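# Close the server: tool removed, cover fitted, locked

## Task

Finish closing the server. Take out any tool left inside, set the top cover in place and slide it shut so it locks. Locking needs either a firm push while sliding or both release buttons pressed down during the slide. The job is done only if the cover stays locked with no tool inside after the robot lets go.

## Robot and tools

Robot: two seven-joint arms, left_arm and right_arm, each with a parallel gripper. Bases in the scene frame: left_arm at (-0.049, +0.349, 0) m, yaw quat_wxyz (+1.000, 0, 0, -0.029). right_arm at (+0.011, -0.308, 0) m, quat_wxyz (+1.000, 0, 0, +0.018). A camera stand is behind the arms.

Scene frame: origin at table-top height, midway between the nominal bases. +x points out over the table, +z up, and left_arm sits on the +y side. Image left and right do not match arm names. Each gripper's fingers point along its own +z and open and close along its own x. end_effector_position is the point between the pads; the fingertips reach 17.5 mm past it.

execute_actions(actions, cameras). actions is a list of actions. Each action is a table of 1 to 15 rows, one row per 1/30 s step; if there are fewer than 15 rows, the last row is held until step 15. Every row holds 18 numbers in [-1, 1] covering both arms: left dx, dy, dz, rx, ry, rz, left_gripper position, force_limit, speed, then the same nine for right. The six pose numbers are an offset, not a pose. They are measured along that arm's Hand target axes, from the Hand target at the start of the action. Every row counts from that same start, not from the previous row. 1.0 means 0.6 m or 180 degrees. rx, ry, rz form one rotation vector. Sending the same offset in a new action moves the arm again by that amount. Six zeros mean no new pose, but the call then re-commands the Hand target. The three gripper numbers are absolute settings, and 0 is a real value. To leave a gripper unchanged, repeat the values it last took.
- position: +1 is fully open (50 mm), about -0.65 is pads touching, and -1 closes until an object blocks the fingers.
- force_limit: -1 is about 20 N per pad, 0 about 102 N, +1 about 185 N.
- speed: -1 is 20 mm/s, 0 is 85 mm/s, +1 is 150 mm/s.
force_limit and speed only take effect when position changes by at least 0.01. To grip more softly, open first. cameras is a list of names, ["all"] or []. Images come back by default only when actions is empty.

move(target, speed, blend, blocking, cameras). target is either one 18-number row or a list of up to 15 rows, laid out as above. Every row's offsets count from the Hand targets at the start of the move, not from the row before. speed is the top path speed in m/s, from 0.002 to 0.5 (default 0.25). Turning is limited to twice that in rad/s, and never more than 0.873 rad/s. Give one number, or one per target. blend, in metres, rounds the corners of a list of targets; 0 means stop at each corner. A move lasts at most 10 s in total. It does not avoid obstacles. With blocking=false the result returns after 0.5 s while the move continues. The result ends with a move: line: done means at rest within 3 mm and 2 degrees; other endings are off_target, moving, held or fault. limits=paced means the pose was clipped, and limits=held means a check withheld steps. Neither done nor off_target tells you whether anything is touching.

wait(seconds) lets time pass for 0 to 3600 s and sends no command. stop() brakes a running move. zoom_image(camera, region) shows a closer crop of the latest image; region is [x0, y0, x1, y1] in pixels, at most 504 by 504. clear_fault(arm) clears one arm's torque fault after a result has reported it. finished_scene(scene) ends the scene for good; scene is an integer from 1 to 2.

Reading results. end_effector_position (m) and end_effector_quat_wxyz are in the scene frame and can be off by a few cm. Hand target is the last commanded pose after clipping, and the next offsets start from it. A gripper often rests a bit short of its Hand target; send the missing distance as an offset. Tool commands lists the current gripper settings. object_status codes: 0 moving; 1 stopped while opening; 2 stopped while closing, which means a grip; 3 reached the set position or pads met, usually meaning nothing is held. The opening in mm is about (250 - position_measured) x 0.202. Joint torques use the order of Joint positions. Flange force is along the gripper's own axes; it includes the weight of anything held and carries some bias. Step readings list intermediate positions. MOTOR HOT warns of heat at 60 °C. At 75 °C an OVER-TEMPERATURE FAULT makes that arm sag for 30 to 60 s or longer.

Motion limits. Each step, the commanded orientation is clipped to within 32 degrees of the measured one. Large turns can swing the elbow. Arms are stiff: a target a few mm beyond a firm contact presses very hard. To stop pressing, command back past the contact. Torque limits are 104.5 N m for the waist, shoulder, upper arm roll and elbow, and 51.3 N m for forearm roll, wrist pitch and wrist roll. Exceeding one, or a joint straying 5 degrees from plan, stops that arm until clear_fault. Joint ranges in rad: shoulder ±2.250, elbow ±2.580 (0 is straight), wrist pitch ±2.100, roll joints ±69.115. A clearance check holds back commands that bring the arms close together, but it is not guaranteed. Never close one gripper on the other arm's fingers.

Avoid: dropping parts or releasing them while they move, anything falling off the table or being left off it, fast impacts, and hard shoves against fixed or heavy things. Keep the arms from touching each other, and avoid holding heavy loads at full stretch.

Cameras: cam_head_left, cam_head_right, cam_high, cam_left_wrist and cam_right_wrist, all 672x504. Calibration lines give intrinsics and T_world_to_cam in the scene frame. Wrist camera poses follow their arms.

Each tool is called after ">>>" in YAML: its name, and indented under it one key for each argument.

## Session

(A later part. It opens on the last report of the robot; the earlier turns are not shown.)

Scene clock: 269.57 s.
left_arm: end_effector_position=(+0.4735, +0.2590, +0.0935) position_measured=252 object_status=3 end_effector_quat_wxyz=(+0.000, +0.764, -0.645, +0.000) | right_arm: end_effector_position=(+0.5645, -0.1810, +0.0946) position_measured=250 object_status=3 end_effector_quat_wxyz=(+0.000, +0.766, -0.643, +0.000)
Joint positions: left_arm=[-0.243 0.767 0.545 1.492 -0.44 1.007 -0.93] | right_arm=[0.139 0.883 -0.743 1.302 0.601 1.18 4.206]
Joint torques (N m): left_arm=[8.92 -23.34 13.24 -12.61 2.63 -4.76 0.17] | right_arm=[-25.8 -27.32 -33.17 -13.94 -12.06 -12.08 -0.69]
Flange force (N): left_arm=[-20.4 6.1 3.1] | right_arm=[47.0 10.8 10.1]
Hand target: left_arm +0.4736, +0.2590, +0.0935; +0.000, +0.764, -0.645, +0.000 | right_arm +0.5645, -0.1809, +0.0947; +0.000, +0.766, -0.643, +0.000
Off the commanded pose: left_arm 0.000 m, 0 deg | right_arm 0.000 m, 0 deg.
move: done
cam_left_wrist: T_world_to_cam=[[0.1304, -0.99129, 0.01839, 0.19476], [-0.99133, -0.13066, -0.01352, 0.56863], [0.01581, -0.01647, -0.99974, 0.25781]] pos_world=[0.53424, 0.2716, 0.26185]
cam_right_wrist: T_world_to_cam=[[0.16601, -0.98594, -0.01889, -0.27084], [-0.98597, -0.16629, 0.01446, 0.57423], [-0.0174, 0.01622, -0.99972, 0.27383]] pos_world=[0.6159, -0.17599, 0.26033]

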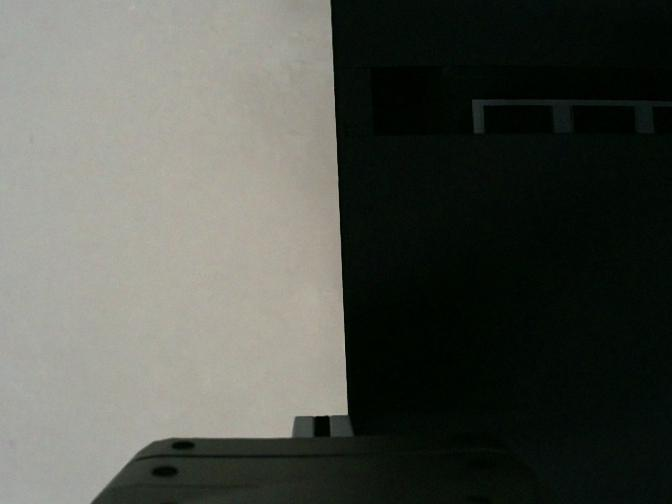

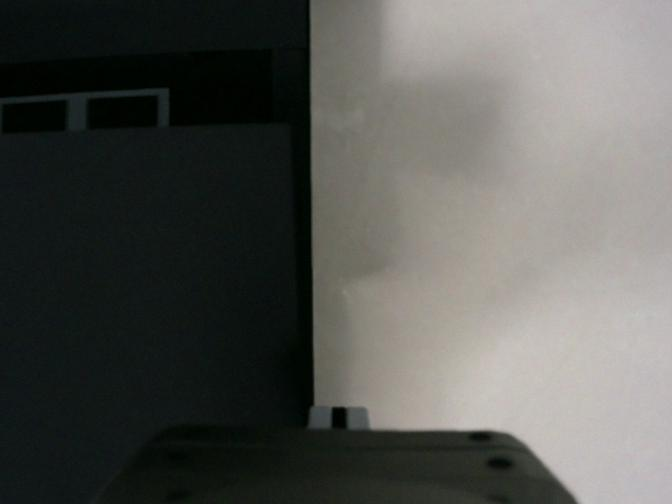

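>>> zoom_image:
  camera: "cam_left_wrist"
  region: [280, 40, 480, 190]

>>> zoom_image:
  camera: "cam_right_wrist"
  region: [180, 20, 380, 170]

Scaled by 2.520.

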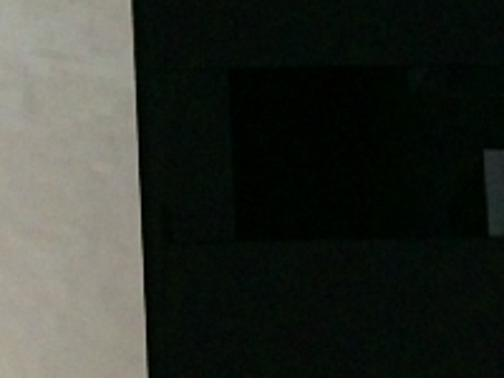

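Scaled by 2.520.

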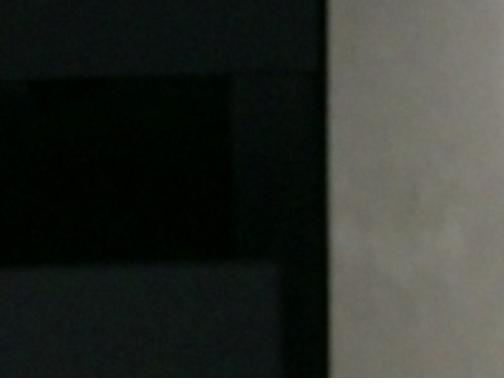

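>>> zoom_image:
  camera: "cam_right_wrist"
  region: [270, 100, 340, 430]

>>> zoom_image:
  camera: "cam_left_wrist"
  region: [310, 110, 390, 430]

Scaled by 1.527.

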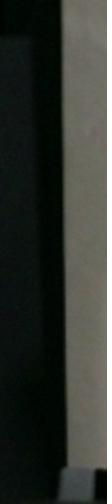

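Scaled by 1.575.

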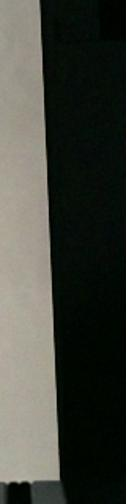

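>>> zoom_image:
  camera: "cam_right_wrist"
  region: [270, 105, 320, 145]

>>> zoom_image:
  camera: "cam_left_wrist"
  region: [320, 115, 370, 155]

Scaled by 10.080.

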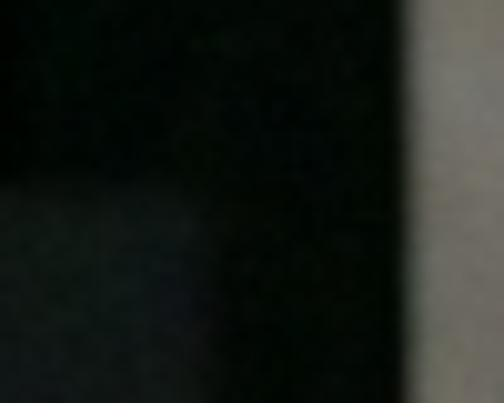

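Scaled by 10.080.

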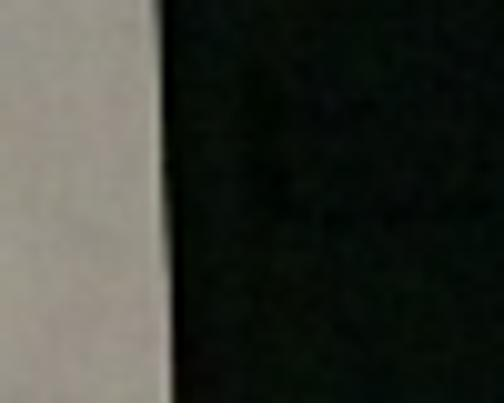

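>>> wait:
  seconds: 0.05
  cameras: ["cam_head_left","cam_head_right","cam_high"]

Scene clock: 330.73 s.
left_arm: end_effector_position=(+0.4736, +0.2590, +0.0934) position_measured=252 object_status=3 end_effector_quat_wxyz=(+0.000, +0.764, -0.645, +0.000) | right_arm: end_effector_position=(+0.5645, -0.1809, +0.0946) position_measured=250 object_status=3 end_effector_quat_wxyz=(+0.000, +0.766, -0.643, +0.000)
Joint positions: left_arm=[-0.243 0.767 0.545 1.492 -0.44 1.007 -0.93] | right_arm=[0.139 0.883 -0.743 1.302 0.601 1.18 4.206]
Joint torques (N m): left_arm=[8.86 -23.29 13.23 -12.61 2.58 -4.88 0.16] | right_arm=[-25.8 -27.53 -33.2 -14.07 -12.07 -12.19 -0.72]
Flange force (N): left_arm=[-20.2 6.0 2.7] | right_arm=[47.0 10.7 10.3]
Hand target: left_arm +0.4736, +0.2590, +0.0934; +0.000, +0.764, -0.645, +0.000 | right_arm +0.5645, -0.1809, +0.0947; +0.000, +0.766, -0.643, +0.000
Tool commands: left_gripper/position=-0.7 left_gripper/force_limit=-0.8 left_gripper/speed=+0.0 right_gripper/position=-0.7 right_gripper/force_limit=-0.8 right_gripper/speed=+0.0
Off the commanded pose: left_arm 0.000 m, 0 deg | right_arm 0.000 m, 0 deg.
wait: 0.07 s; at rest from the start

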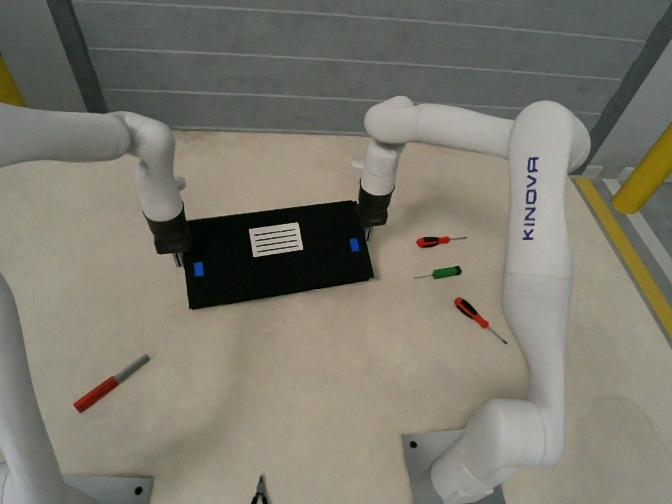

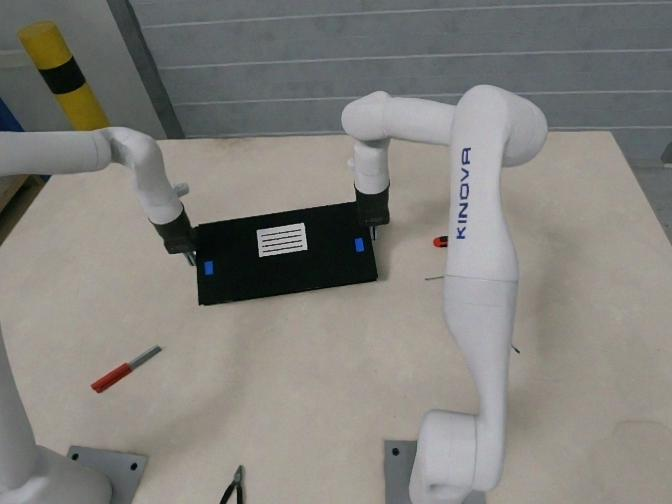

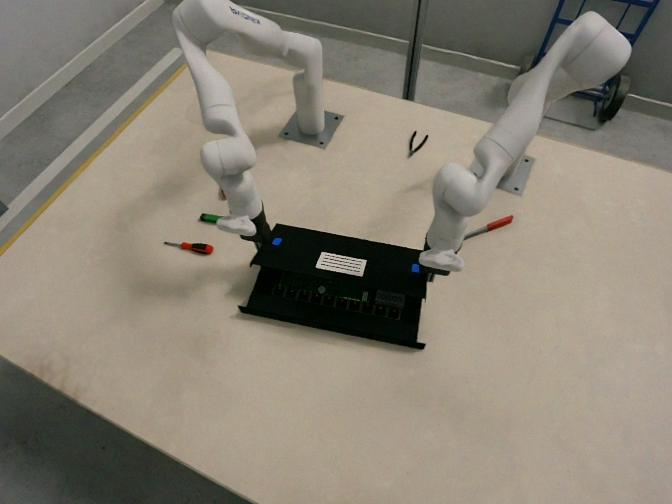

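>>> zoom_image:
  camera: "cam_head_left"
  region: [160, 180, 400, 330]

>>> zoom_image:
  camera: "cam_high"
  region: [220, 190, 460, 360]

Scaled by 2.100 from the camera's image (finer frame: 960x720).

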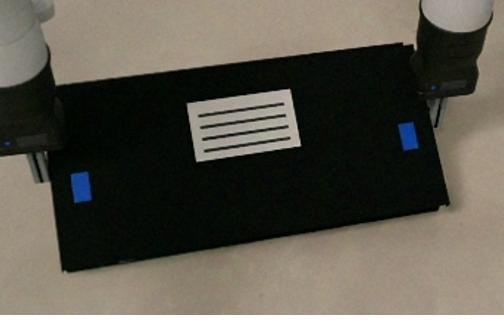

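Scaled by 2.100 from the camera's image (finer frame: 960x720).

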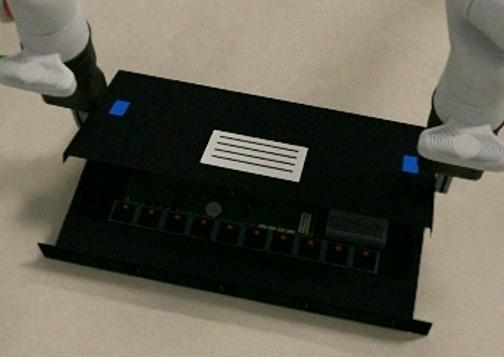

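>>> move:
  target:
    - [0.001,0,-0.0333,0,0,0,-0.7,-0.8,0,0,0,-0.0333,0,0,0,-0.7,-0.8,0]
    - [0.001,0.3,-0.0333,0,0,0,-0.7,-0.8,0,0,0.3,-0.0333,0,0,0,-0.7,-0.8,0]
    - [0.001,0.3,0.05,0,0,0,-0.7,-0.8,0,0,0.3,0.05,0,0,0,-0.7,-0.8,0]
  speed: [0.04,0.1,0.06]
  blend: [0.005,0.01,0]
  cameras: ["cam_head_left","cam_high"]

Scene clock: 422.20 s.
left_arm: end_effector_position=(+0.2962, +0.2281, +0.0635) position_measured=252 object_status=3 end_effector_quat_wxyz=(+0.000, +0.764, -0.645, +0.000) | right_arm: end_effector_position=(+0.3872, -0.2120, +0.0646) position_measured=250 object_status=3 end_effector_quat_wxyz=(+0.000, +0.766, -0.643, +0.000)
Joint positions: left_arm=[-0.17 0.533 0.525 2.1 -0.455 0.62 -0.672] | right_arm=[0.263 0.625 -0.771 1.996 0.625 0.771 3.969]
Joint torques (N m): left_arm=[18.82 -14.71 24.98 -17.2 5.88 -13.04 -0.28] | right_arm=[-18.05 -11.37 -27.58 -9.97 -9.23 -12.14 -0.63]
Flange force (N): left_arm=[-56.1 -3.1 0.9] | right_arm=[47.8 -0.4 5.9]
Hand target: left_arm +0.2962, +0.2281, +0.0635; +0.000, +0.764, -0.645, +0.000 | right_arm +0.3872, -0.2120, +0.0645; +0.000, +0.766, -0.643, +0.000
Off the commanded pose: left_arm 0.000 m, 0 deg | right_arm 0.000 m, 0 deg.
move: done

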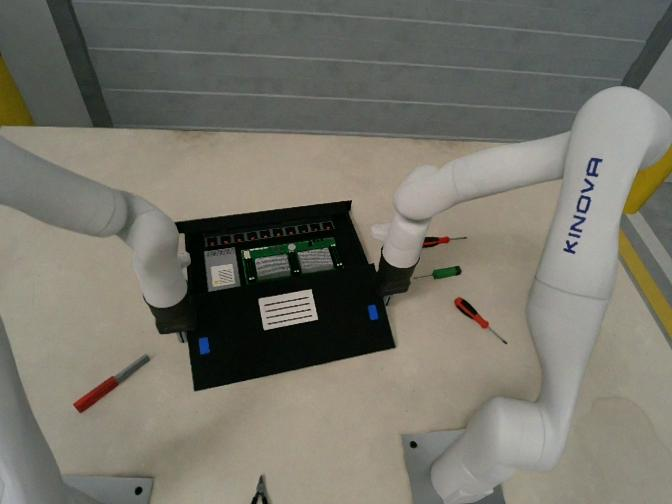

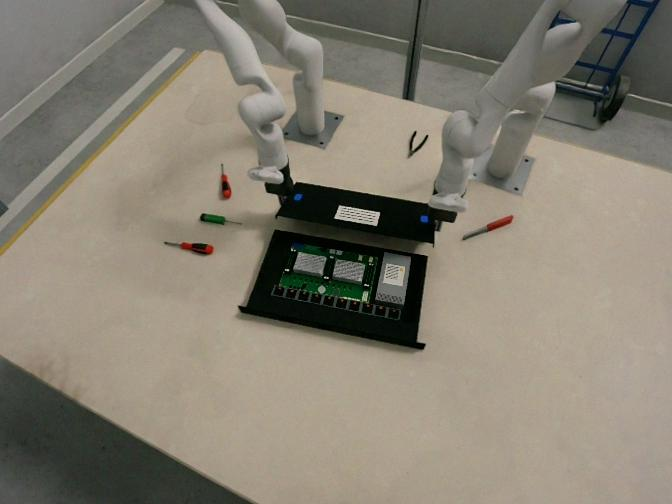

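>>> move:
  target: [0.0005,0,0.0733,0,0,0,-0.7,-0.8,0,-0.0005,0,0.0732,0,0,0,-0.7,-0.8,0]
  speed: 0.03
  cameras: ["cam_left_wrist","cam_right_wrist"]

Scene clock: 427.00 s.
left_arm: end_effector_position=(+0.2963, +0.2279, +0.0195) position_measured=252 object_status=3 end_effector_quat_wxyz=(+0.000, +0.764, -0.645, +0.000) | right_arm: end_effector_position=(+0.3872, -0.2117, +0.0207) position_measured=250 object_status=3 end_effector_quat_wxyz=(+0.000, +0.766, -0.643, +0.000)
Joint positions: left_arm=[-0.092 0.629 0.425 2.131 -0.544 0.488 -0.595] | right_arm=[0.198 0.707 -0.683 2.03 0.731 0.662 3.879]
Joint torques (N m): left_arm=[19.77 -17.81 27.76 -17.23 4.34 -14.71 -0.34] | right_arm=[-19.1 -4.87 -27 -7.16 -7.03 -14.16 -0.69]
Flange force (N): left_arm=[-58.9 -2.6 4.2] | right_arm=[51.0 4.2 -17.2]
Hand target: left_arm +0.2963, +0.2279, +0.0195; +0.000, +0.764, -0.645, +0.000 | right_arm +0.3872, -0.2117, +0.0206; +0.000, +0.766, -0.643, +0.000
Off the commanded pose: left_arm 0.000 m, 0 deg | right_arm 0.000 m, 0 deg.
move: done
cam_left_wrist: T_world_to_cam=[[0.1304, -0.99129, 0.01829, 0.18843], [-0.99133, -0.13066, -0.01353, 0.38781], [0.01581, -0.01637, -0.99974, 0.18609]] pos_world=[0.35694, 0.2405, 0.18785]
cam_right_wrist: T_world_to_cam=[[0.1661, -0.98593, -0.01897, -0.2731], [-0.98596, -0.16639, 0.01435, 0.39538], [-0.0173, 0.01632, -0.99972, 0.19724]] pos_world=[0.4386, -0.20669, 0.18633]

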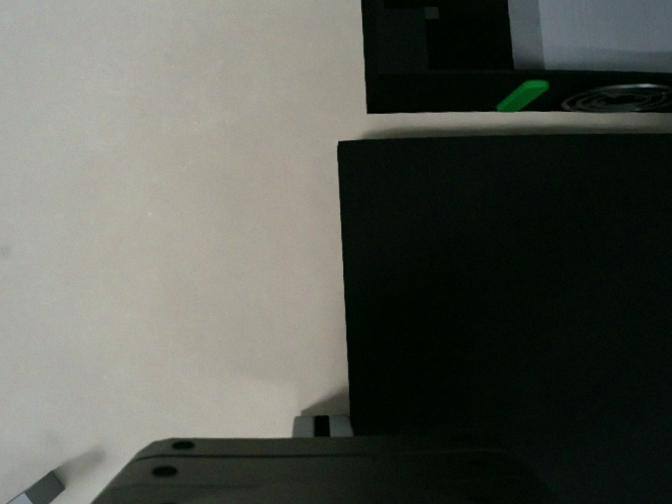

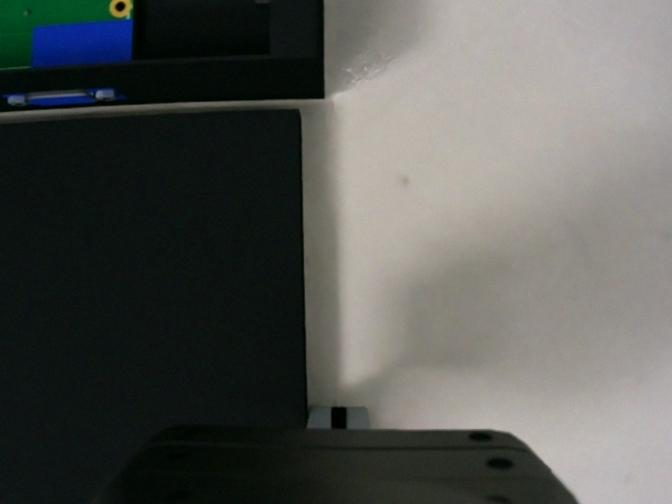

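>>> zoom_image:
  camera: "cam_left_wrist"
  region: [310, 80, 410, 160]

>>> zoom_image:
  camera: "cam_right_wrist"
  region: [260, 70, 360, 150]

Scaled by 5.040.

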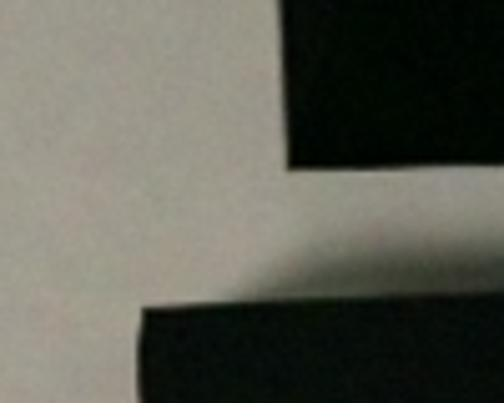

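Scaled by 5.040.

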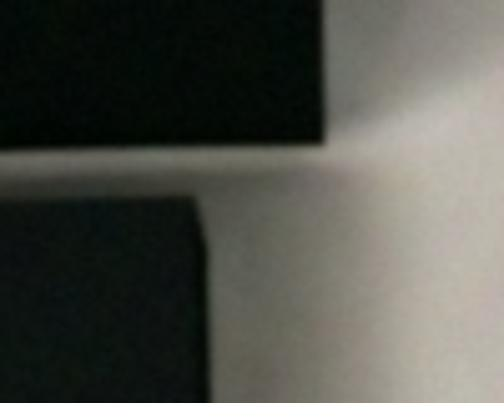

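>>> move:
  target:
    - [0.0012,0,-0.005,0,0,0,-0.7,-0.8,0,-0.0012,0,-0.005,0,0,0,-0.7,-0.8,0]
    - [0.0012,0,-0.1233,0,0,0,-0.7,-0.8,0,-0.0012,0,-0.1233,0,0,0,-0.7,-0.8,0]
    - [-0.0033,-0.3344,-0.1233,0,0,0.0034,-0.7,-0.8,0,-0.0029,-0.3264,-0.1233,0,0,0.0034,-0.7,-0.8,0]
  speed: [0.02,0.06,0.1]
  blend: [0.001,0.01,0]
  cameras: ["cam_left_wrist","cam_right_wrist","cam_high"]

Scene clock: 477.97 s.
left_arm: end_effector_position=(+0.4937, +0.2636, +0.0935) position_measured=252 object_status=3 end_effector_quat_wxyz=(+0.000, +0.761, -0.649, +0.000) | right_arm: end_effector_position=(+0.5797, -0.1762, +0.0947) position_measured=250 object_status=3 end_effector_quat_wxyz=(+0.000, +0.762, -0.647, +0.000)
Joint positions: left_arm=[-0.243 0.805 0.547 1.413 -0.447 1.048 -0.964] | right_arm=[0.115 0.912 -0.733 1.23 0.6 1.213 4.216]
Joint torques (N m): left_arm=[23.06 -22.01 26.61 -10.32 9.19 -7.22 -0.16] | right_arm=[-21.44 -22.7 -26.44 -7.26 -11.04 -7.18 -0.5]
Flange force (N): left_arm=[-43.4 -1.3 1.7] | right_arm=[37.4 -0.7 1.7]
Hand target: left_arm +0.4937, +0.2636, +0.0935; +0.000, +0.761, -0.649, +0.000 | right_arm +0.5797, -0.1762, +0.0947; +0.000, +0.762, -0.647, +0.000
Off the commanded pose: left_arm 0.000 m, 0 deg | right_arm 0.000 m, 0 deg.
move: done
cam_left_wrist: T_world_to_cam=[[0.11978, -0.99263, 0.01831, 0.20229], [-0.99267, -0.12004, -0.01367, 0.58717], [0.01577, -0.01654, -0.99974, 0.25759]] pos_world=[0.55457, 0.27554, 0.26185]
cam_right_wrist: T_world_to_cam=[[0.15557, -0.98764, -0.01897, -0.26288], [-0.98767, -0.15585, 0.01438, 0.59286], [-0.01716, 0.01649, -0.99972, 0.27402]] pos_world=[0.63115, -0.17175, 0.26043]
Images, in order (width x height): cam_high 672x504, cam_left_wrist 672x504, cam_right_wrist 672x504.

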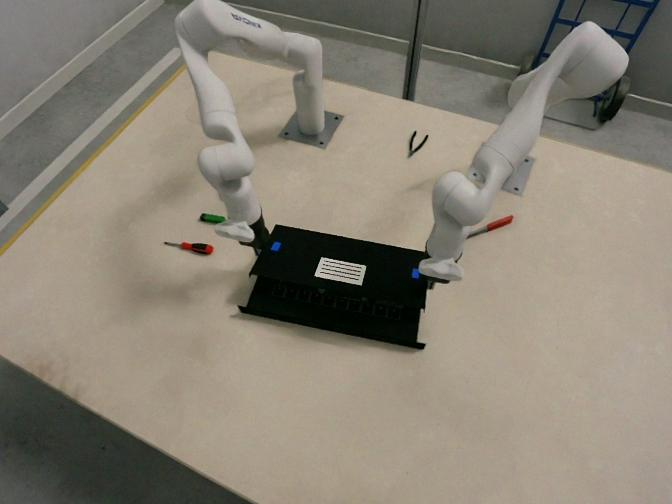

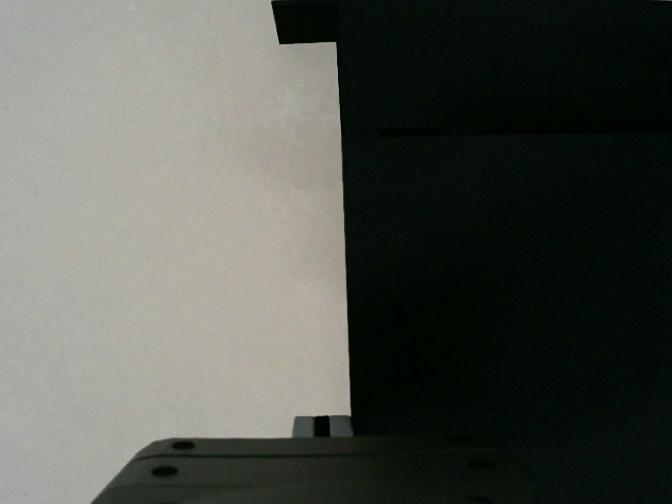

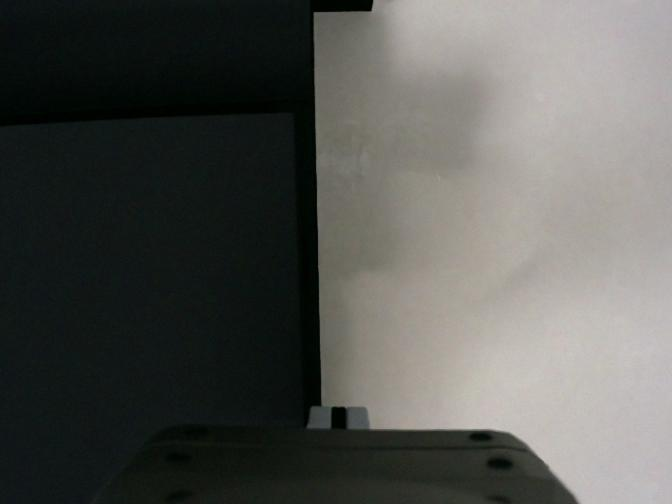

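>>> zoom_image:
  camera: "cam_high"
  region: [230, 200, 450, 350]

>>> zoom_image:
  camera: "cam_left_wrist"
  region: [320, 100, 440, 180]

>>> zoom_image:
  camera: "cam_right_wrist"
  region: [220, 80, 340, 160]

Scaled by 2.291 from the camera's image (finer frame: 960x720).

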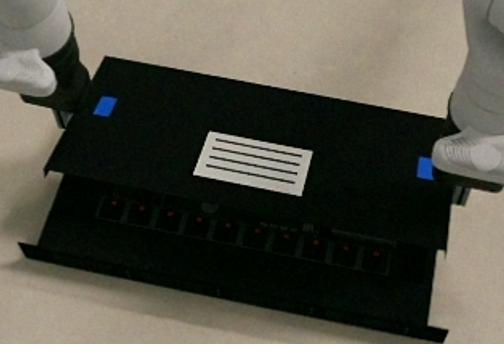

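Scaled by 4.200.

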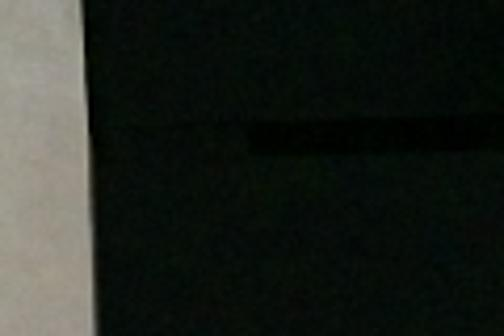

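Scaled by 4.200.

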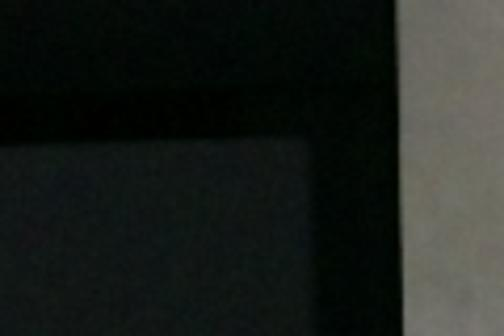

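>>> move:
  target:
    - [0.0037,0.002,0,0,0,0,-0.7,-0.8,0,0.001,0.0002,0,0,0,0,-0.7,-0.8,0]
    - [0.0037,0.002,0.04,0,0,0,-0.7,-0.8,0,0.001,0.0002,0.04,0,0,0,-0.7,-0.8,0]
  speed: [0.02,0.03]
  cameras: ["cam_left_wrist","cam_right_wrist","cam_high"]

>>> zoom_image:
  camera: "cam_high"
  region: [230, 200, 450, 350]

>>> zoom_image:
  camera: "cam_left_wrist"
  region: [320, 80, 440, 160]

>>> zoom_image:
  camera: "cam_right_wrist"
  region: [220, 60, 340, 140]

Scene clock: 529.30 s.
left_arm: end_effector_position=(+0.4929, +0.2612, +0.0694) position_measured=252 object_status=3 end_effector_quat_wxyz=(+0.000, +0.761, -0.649, +0.000) | right_arm: end_effector_position=(+0.5797, -0.1768, +0.0707) position_measured=250 object_status=3 end_effector_quat_wxyz=(+0.000, +0.762, -0.647, +0.000)
Joint positions: left_arm=[-0.232 0.836 0.531 1.438 -0.464 0.994 -0.945] | right_arm=[0.114 0.941 -0.72 1.255 0.619 1.165 4.202]
Joint torques (N m): left_arm=[27.04 -23.05 31.66 -11.41 10.61 -9.13 -0.24] | right_arm=[-26.41 -20.47 -30.78 -5.22 -13.04 -8.05 -0.61]
Flange force (N): left_arm=[-51.2 -0.5 3.6] | right_arm=[46.0 -1.6 -0.5]
Hand target: left_arm +0.4929, +0.2612, +0.0695; +0.000, +0.761, -0.649, +0.000 | right_arm +0.5797, -0.1768, +0.0707; +0.000, +0.762, -0.647, +0.000
Off the commanded pose: left_arm 0.000 m, 0 deg | right_arm 0.000 m, 0 deg.
move: done
cam_left_wrist: T_world_to_cam=[[0.11978, -0.99263, 0.0183, 0.20045], [-0.99268, -0.12004, -0.01357, 0.58573], [0.01567, -0.01654, -0.99974, 0.23353]] pos_world=[0.55377, 0.27314, 0.23775]
cam_right_wrist: T_world_to_cam=[[0.15557, -0.98764, -0.01908, -0.2639], [-0.98767, -0.15585, 0.01447, 0.59309], [-0.01726, 0.01659, -0.99971, 0.25012]] pos_world=[0.63115, -0.17235, 0.23643]
Images, in order (width x height): cam_high 672x504, cam_left_wrist 672x504, cam_right_wrist 672x504.

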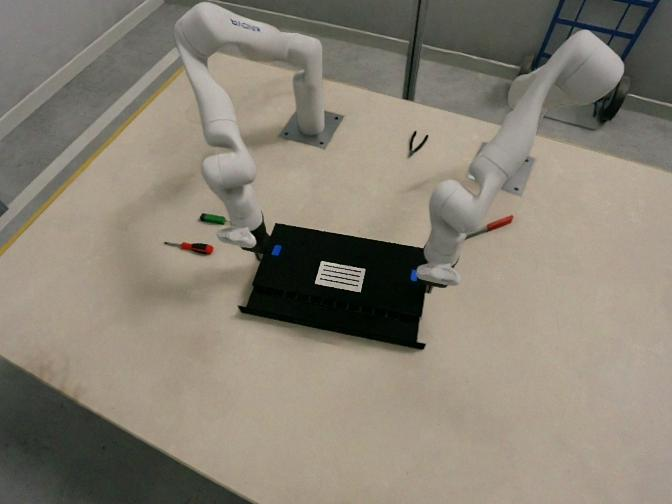

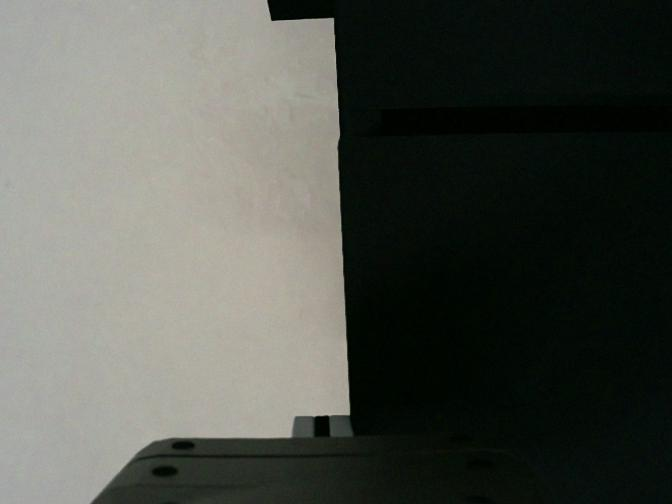

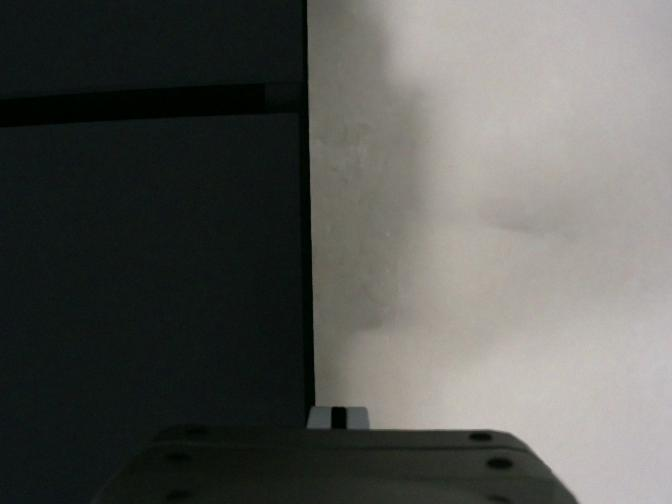

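Scaled by 2.291 from the camera's image (finer frame: 960x720).

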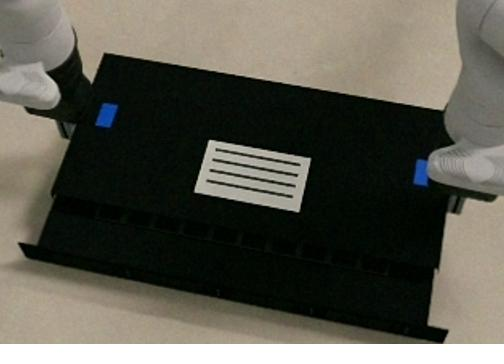

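Scaled by 4.200.

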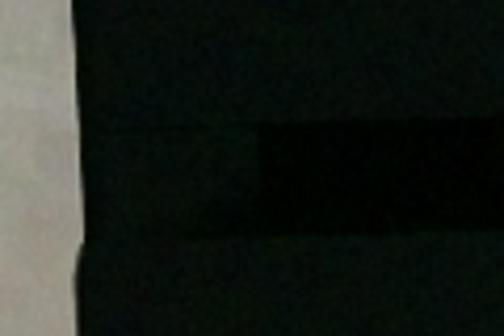

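Scaled by 4.200.

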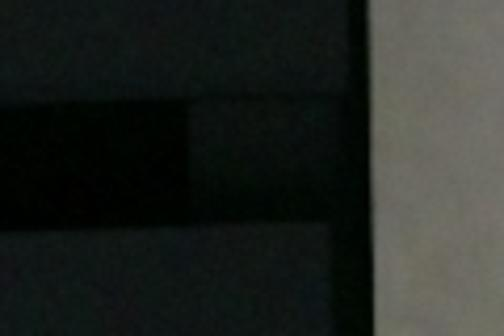

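>>> move:
  target:
    - [0.0013,0.002,0,0,0,0,-0.7,-0.8,0,0,0.0012,0,0,0,0,-0.7,-0.8,0]
    - [0.0013,0.002,0.02,0,0,0,-0.7,-0.8,0,0,0.0012,0.02,0,0,0,-0.7,-0.8,0]
  speed: [0.02,0.02]
  blend: [0.001,0]
  cameras: ["cam_left_wrist","cam_right_wrist","cam_high"]

>>> zoom_image:
  camera: "cam_left_wrist"
  region: [310, 70, 430, 150]

>>> zoom_image:
  camera: "cam_right_wrist"
  region: [220, 50, 340, 130]

Scene clock: 561.93 s.
left_arm: end_effector_position=(+0.4917, +0.2601, +0.0572) position_measured=252 object_status=3 end_effector_quat_wxyz=(+0.000, +0.761, -0.649, +0.000) | right_arm: end_effector_position=(+0.5790, -0.1770, +0.0587) position_measured=250 object_status=3 end_effector_quat_wxyz=(+0.000, +0.762, -0.647, +0.000)
Joint positions: left_arm=[-0.226 0.851 0.522 1.452 -0.473 0.966 -0.935] | right_arm=[0.113 0.955 -0.714 1.269 0.629 1.139 4.194]
Joint torques (N m): left_arm=[26.79 -22.59 31.27 -10.56 10.13 -8.79 -0.23] | right_arm=[-31.88 -8.45 -33.06 1.78 -16.16 -8.61 -0.67]
Flange force (N): left_arm=[-50.5 -1.4 2.7] | right_arm=[55.3 -6.5 -19.4]
Hand target: left_arm +0.4918, +0.2602, +0.0575; +0.000, +0.761, -0.649, +0.000 | right_arm +0.5790, -0.1769, +0.0587; +0.000, +0.762, -0.647, +0.000
Off the commanded pose: left_arm 0.000 m, 0 deg | right_arm 0.000 m, 0 deg.
move: done; blend cut to 0.0007 m at target 1
cam_left_wrist: T_world_to_cam=[[0.11958, -0.99265, 0.01836, 0.19983], [-0.99271, -0.11983, -0.01327, 0.58413], [0.01537, -0.01664, -0.99974, 0.22152]] pos_world=[0.55257, 0.27204, 0.22555]
cam_right_wrist: T_world_to_cam=[[0.15547, -0.98766, -0.01888, -0.26421], [-0.98769, -0.15576, 0.0145, 0.59256], [-0.01726, 0.01639, -0.99972, 0.23798]] pos_world=[0.63045, -0.17255, 0.22433]
Images, in order (width x height): cam_high 672x504, cam_left_wrist 672x504, cam_right_wrist 672x504.

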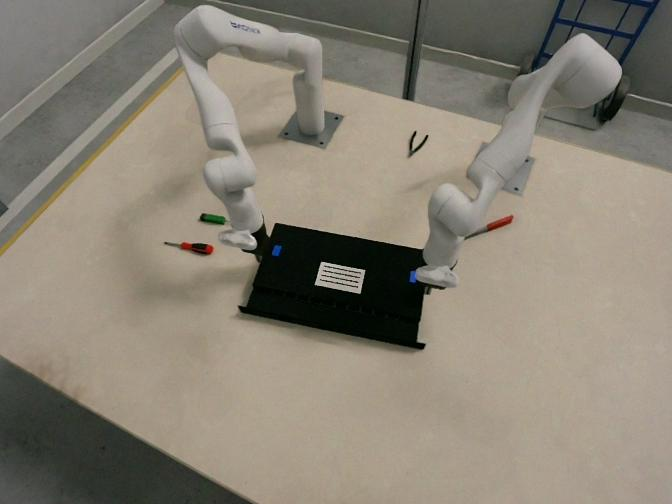

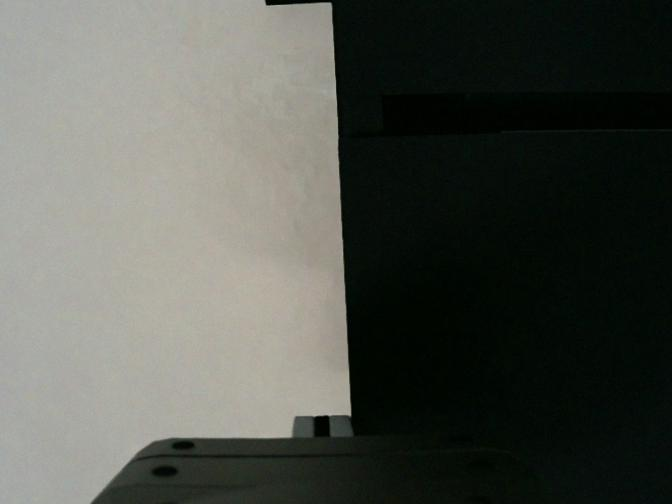

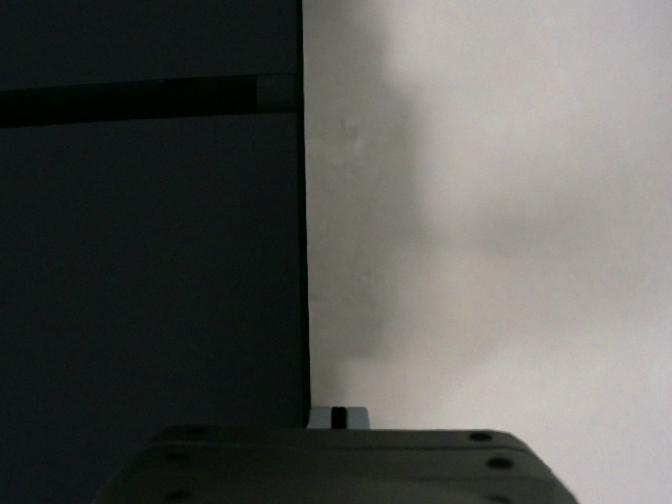

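Scaled by 4.200.

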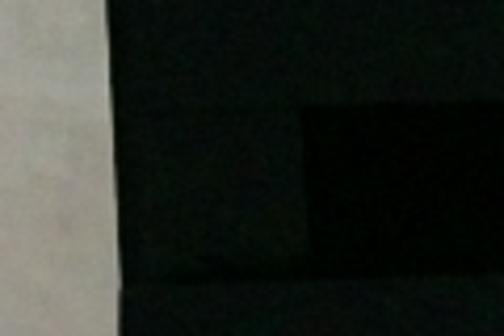

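Scaled by 4.200.

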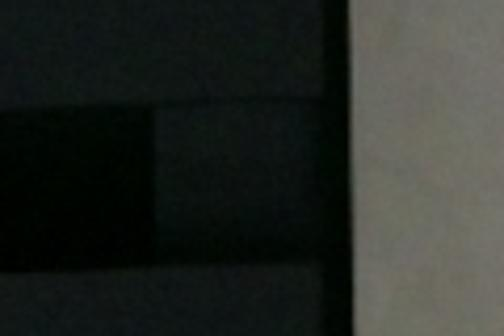

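>>> zoom_image:
  camera: "cam_high"
  region: [230, 200, 450, 360]

>>> zoom_image:
  camera: "cam_high"
  region: [235, 270, 305, 330]

>>> zoom_image:
  camera: "cam_high"
  region: [380, 280, 450, 355]

Scaled by 2.291 from the camera's image (finer frame: 960x720).

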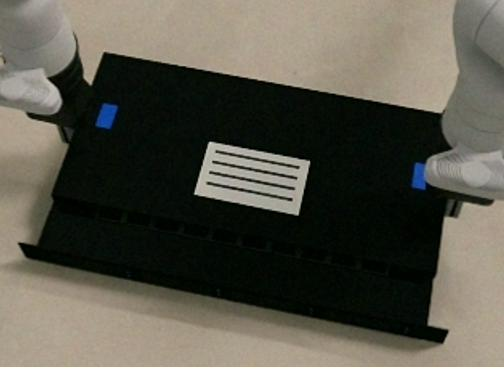

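Scaled by 7.200 from the camera's image (finer frame: 960x720).

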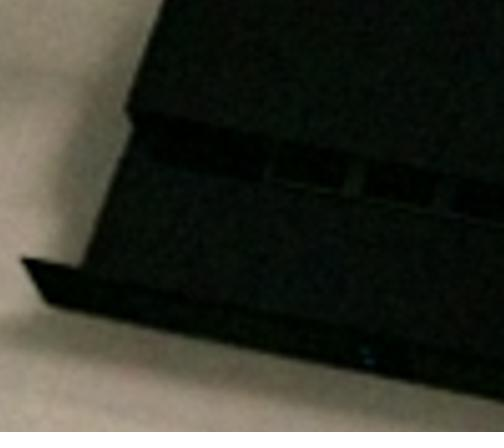

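Scaled by 6.720 from the camera's image (finer frame: 960x720).

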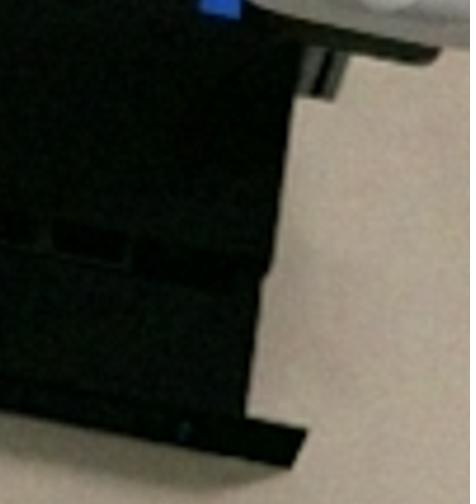

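>>> zoom_image:
  camera: "cam_right_wrist"
  region: [280, 90, 320, 130]

>>> zoom_image:
  camera: "cam_left_wrist"
  region: [325, 115, 365, 155]

Scaled by 12.600.

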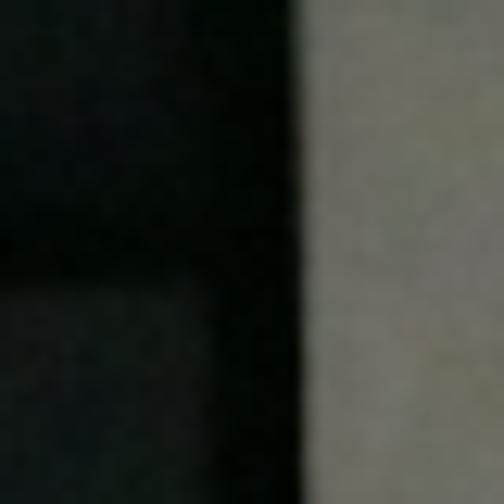

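Scaled by 12.600.

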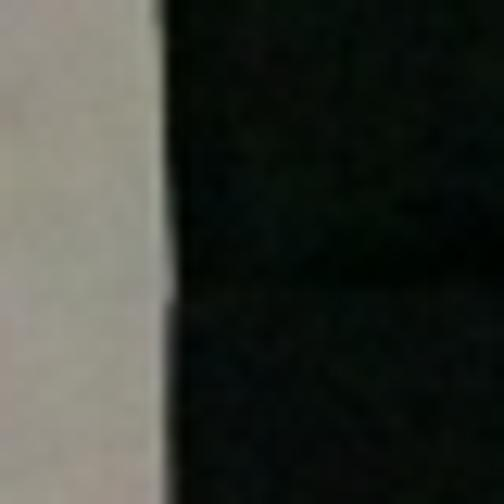

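>>> move:
  target: [0,0,0.0008,0,0,0,-0.7,-0.8,0,0,0,-0.001,0,0,0,-0.7,-0.8,0]
  speed: 0.02
  cameras: ["cam_head_left","cam_head_right"]

>>> zoom_image:
  camera: "cam_head_right"
  region: [330, 220, 410, 300]

>>> zoom_image:
  camera: "cam_head_left"
  region: [170, 240, 250, 320]

>>> zoom_image:
  camera: "cam_head_left"
  region: [320, 210, 400, 290]

Scene clock: 610.87 s.
left_arm: end_effector_position=(+0.4918, +0.2603, +0.0570) position_measured=252 object_status=3 end_effector_quat_wxyz=(+0.000, +0.761, -0.649, +0.000) | right_arm: end_effector_position=(+0.5790, -0.1769, +0.0593) position_measured=250 object_status=3 end_effector_quat_wxyz=(+0.000, +0.762, -0.647, +0.000)
Joint positions: left_arm=[-0.226 0.851 0.522 1.452 -0.474 0.965 -0.935] | right_arm=[0.113 0.954 -0.714 1.269 0.629 1.141 4.194]
Joint torques (N m): left_arm=[25.85 -22.86 30.34 -10.98 9.64 -8.83 -0.16] | right_arm=[-31.76 -15.55 -35.23 0.91 -16.99 -6.83 -0.59]
Flange force (N): left_arm=[-49.2 -0.5 2.6] | right_arm=[54.5 -12.1 -4.1]
Hand target: left_arm +0.4918, +0.2602, +0.0570; +0.000, +0.761, -0.649, +0.000 | right_arm +0.5790, -0.1769, +0.0593; +0.000, +0.762, -0.647, +0.000
Off the commanded pose: left_arm 0.000 m, 0 deg | right_arm 0.000 m, 0 deg.
move: done

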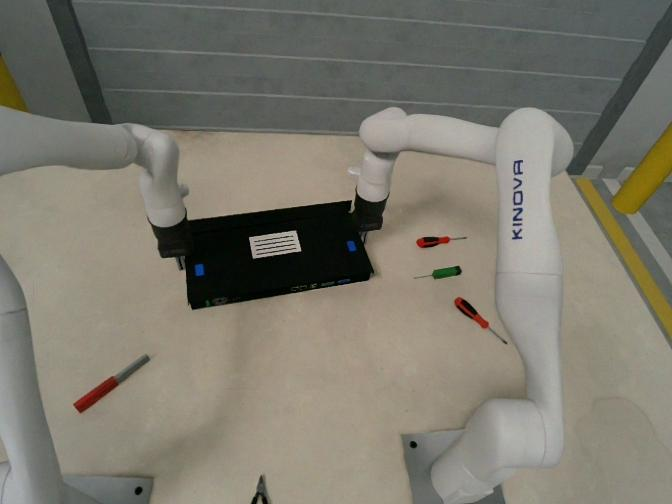

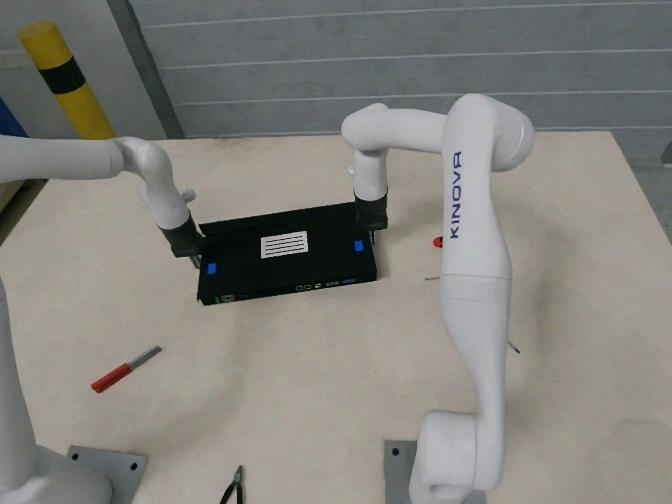

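Scaled by 6.300 from the camera's image (finer frame: 960x720).

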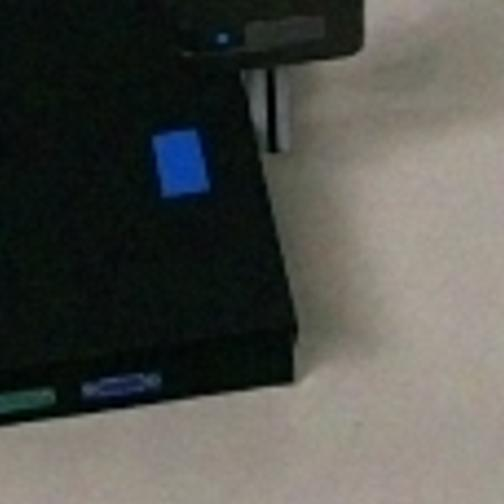

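Scaled by 6.300 from the camera's image (finer frame: 960x720).

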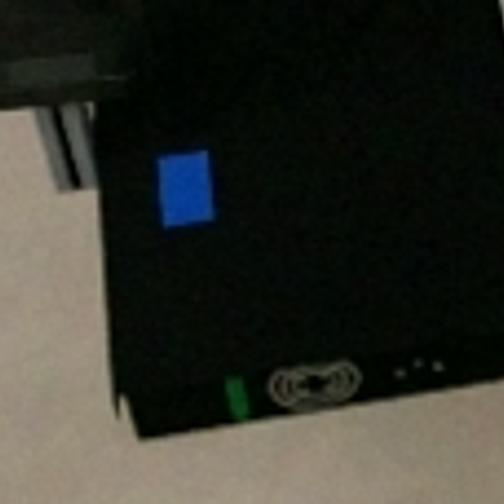

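Scaled by 6.300 from the camera's image (finer frame: 960x720).

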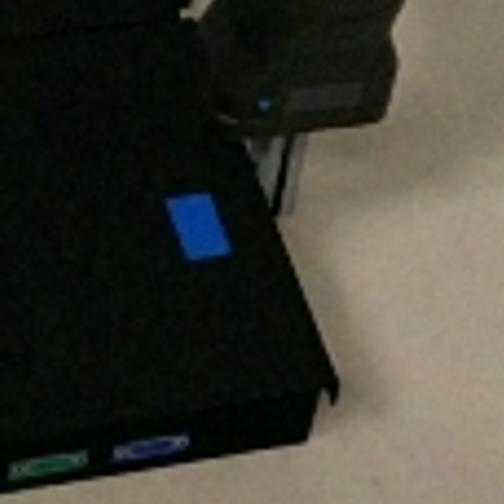

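>>> move:
  target:
    - [0,0,0,0,0,0,-0.7,-0.8,0,0,-0.0008,0,0,0,0,-0.7,-0.8,0]
    - [0,0,0.0017,0,0,0,-0.7,-0.8,0,0,-0.0008,0.0017,0,0,0,-0.7,-0.8,0]
  speed: 0.02
  cameras: ["cam_left_wrist","cam_right_wrist"]

>>> zoom_image:
  camera: "cam_left_wrist"
  region: [310, 70, 430, 150]

>>> zoom_image:
  camera: "cam_right_wrist"
  region: [220, 50, 340, 130]

Scene clock: 626.03 s.
left_arm: end_effector_position=(+0.4918, +0.2602, +0.0559) position_measured=252 object_status=3 end_effector_quat_wxyz=(+0.000, +0.761, -0.649, +0.000) | right_arm: end_effector_position=(+0.5795, -0.1768, +0.0584) position_measured=250 object_status=3 end_effector_quat_wxyz=(+0.000, +0.762, -0.647, +0.000)
Joint positions: left_arm=[-0.226 0.853 0.522 1.453 -0.475 0.963 -0.934] | right_arm=[0.113 0.957 -0.714 1.267 0.63 1.14 4.194]
Joint torques (N m): left_arm=[26.32 -22.85 30.91 -11.11 9.8 -9.12 -0.2] | right_arm=[-32.28 -6.99 -32.91 -1.11 -15 -11.61 -0.76]
Flange force (N): left_arm=[-50.0 -0.3 2.5] | right_arm=[56.7 3.2 -25.9]
Hand target: left_arm +0.4918, +0.2602, +0.0559; +0.000, +0.761, -0.649, +0.000 | right_arm +0.5795, -0.1768, +0.0583; +0.000, +0.762, -0.647, +0.000
Off the commanded pose: left_arm 0.000 m, 0 deg | right_arm 0.000 m, 0 deg.
move: done
cam_left_wrist: T_world_to_cam=[[0.11978, -0.99263, 0.0183, 0.19983], [-0.99268, -0.12004, -0.01357, 0.58434], [0.01567, -0.01654, -0.99974, 0.22003]] pos_world=[0.55267, 0.27214, 0.22425]
cam_right_wrist: T_world_to_cam=[[0.15557, -0.98764, -0.01915, -0.26409], [-0.98768, -0.15585, 0.01425, 0.59312], [-0.01706, 0.01669, -0.99972, 0.23761]] pos_world=[0.63095, -0.17235, 0.22403]

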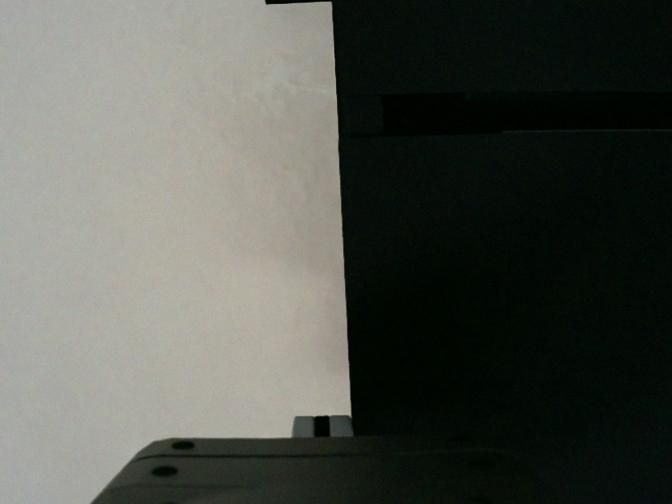

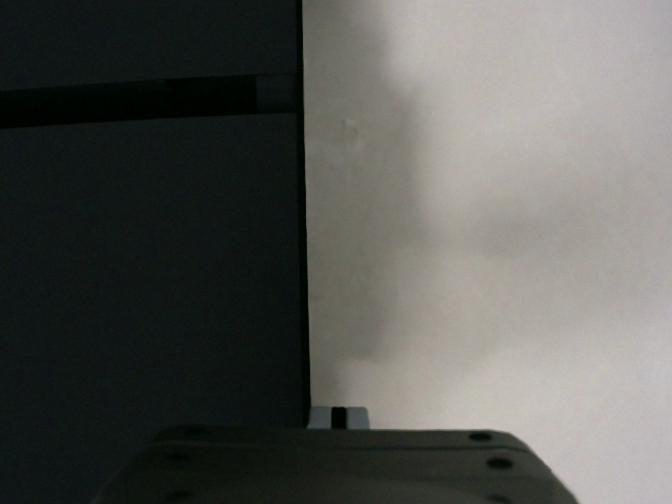

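Scaled by 4.200.

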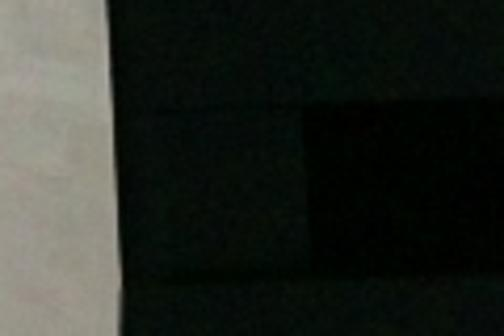

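Scaled by 4.200.

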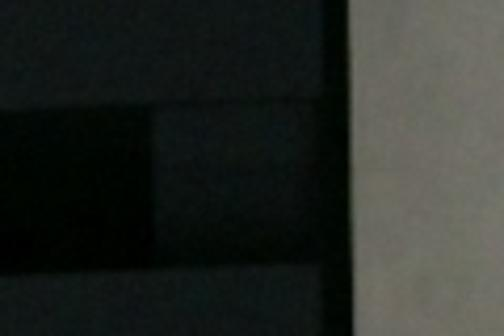

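>>> move:
  target:
    - [0,0,0,0,0,0,-0.7,-0.8,0,0,0,-0.0027,0,0,0,-0.7,-0.8,0]
    - [0.001,0,0,0,0,0,-0.7,-0.8,0,0.001,0,-0.0027,0,0,0,-0.7,-0.8,0]
    - [0.001,0,0,0,0,0,-0.7,-0.8,0,0.001,0,0.001,0,0,0,-0.7,-0.8,0]
  speed: 0.02

Scene clock: 649.27 s.
left_arm: end_effector_position=(+0.4919, +0.2597, +0.0560) position_measured=252 object_status=3 end_effector_quat_wxyz=(+0.000, +0.761, -0.649, +0.000) | right_arm: end_effector_position=(+0.5796, -0.1773, +0.0576) position_measured=250 object_status=3 end_effector_quat_wxyz=(+0.000, +0.762, -0.647, +0.000)
Joint positions: left_arm=[-0.225 0.853 0.522 1.452 -0.475 0.964 -0.933] | right_arm=[0.114 0.958 -0.713 1.268 0.63 1.138 4.195]
Joint torques (N m): left_arm=[26.46 -22.79 31.01 -11.03 9.85 -9.08 -0.21] | right_arm=[-31.86 -17.15 -35.62 -2.31 -16 -8.95 -0.68]
Flange force (N): left_arm=[-50.2 -0.4 2.5] | right_arm=[55.3 -4.9 -4.0]
Hand target: left_arm +0.4919, +0.2597, +0.0560; +0.000, +0.761, -0.649, +0.000 | right_arm +0.5796, -0.1774, +0.0577; +0.000, +0.762, -0.647, +0.000
Off the commanded pose: left_arm 0.000 m, 0 deg | right_arm 0.000 m, 0 deg.
move: done


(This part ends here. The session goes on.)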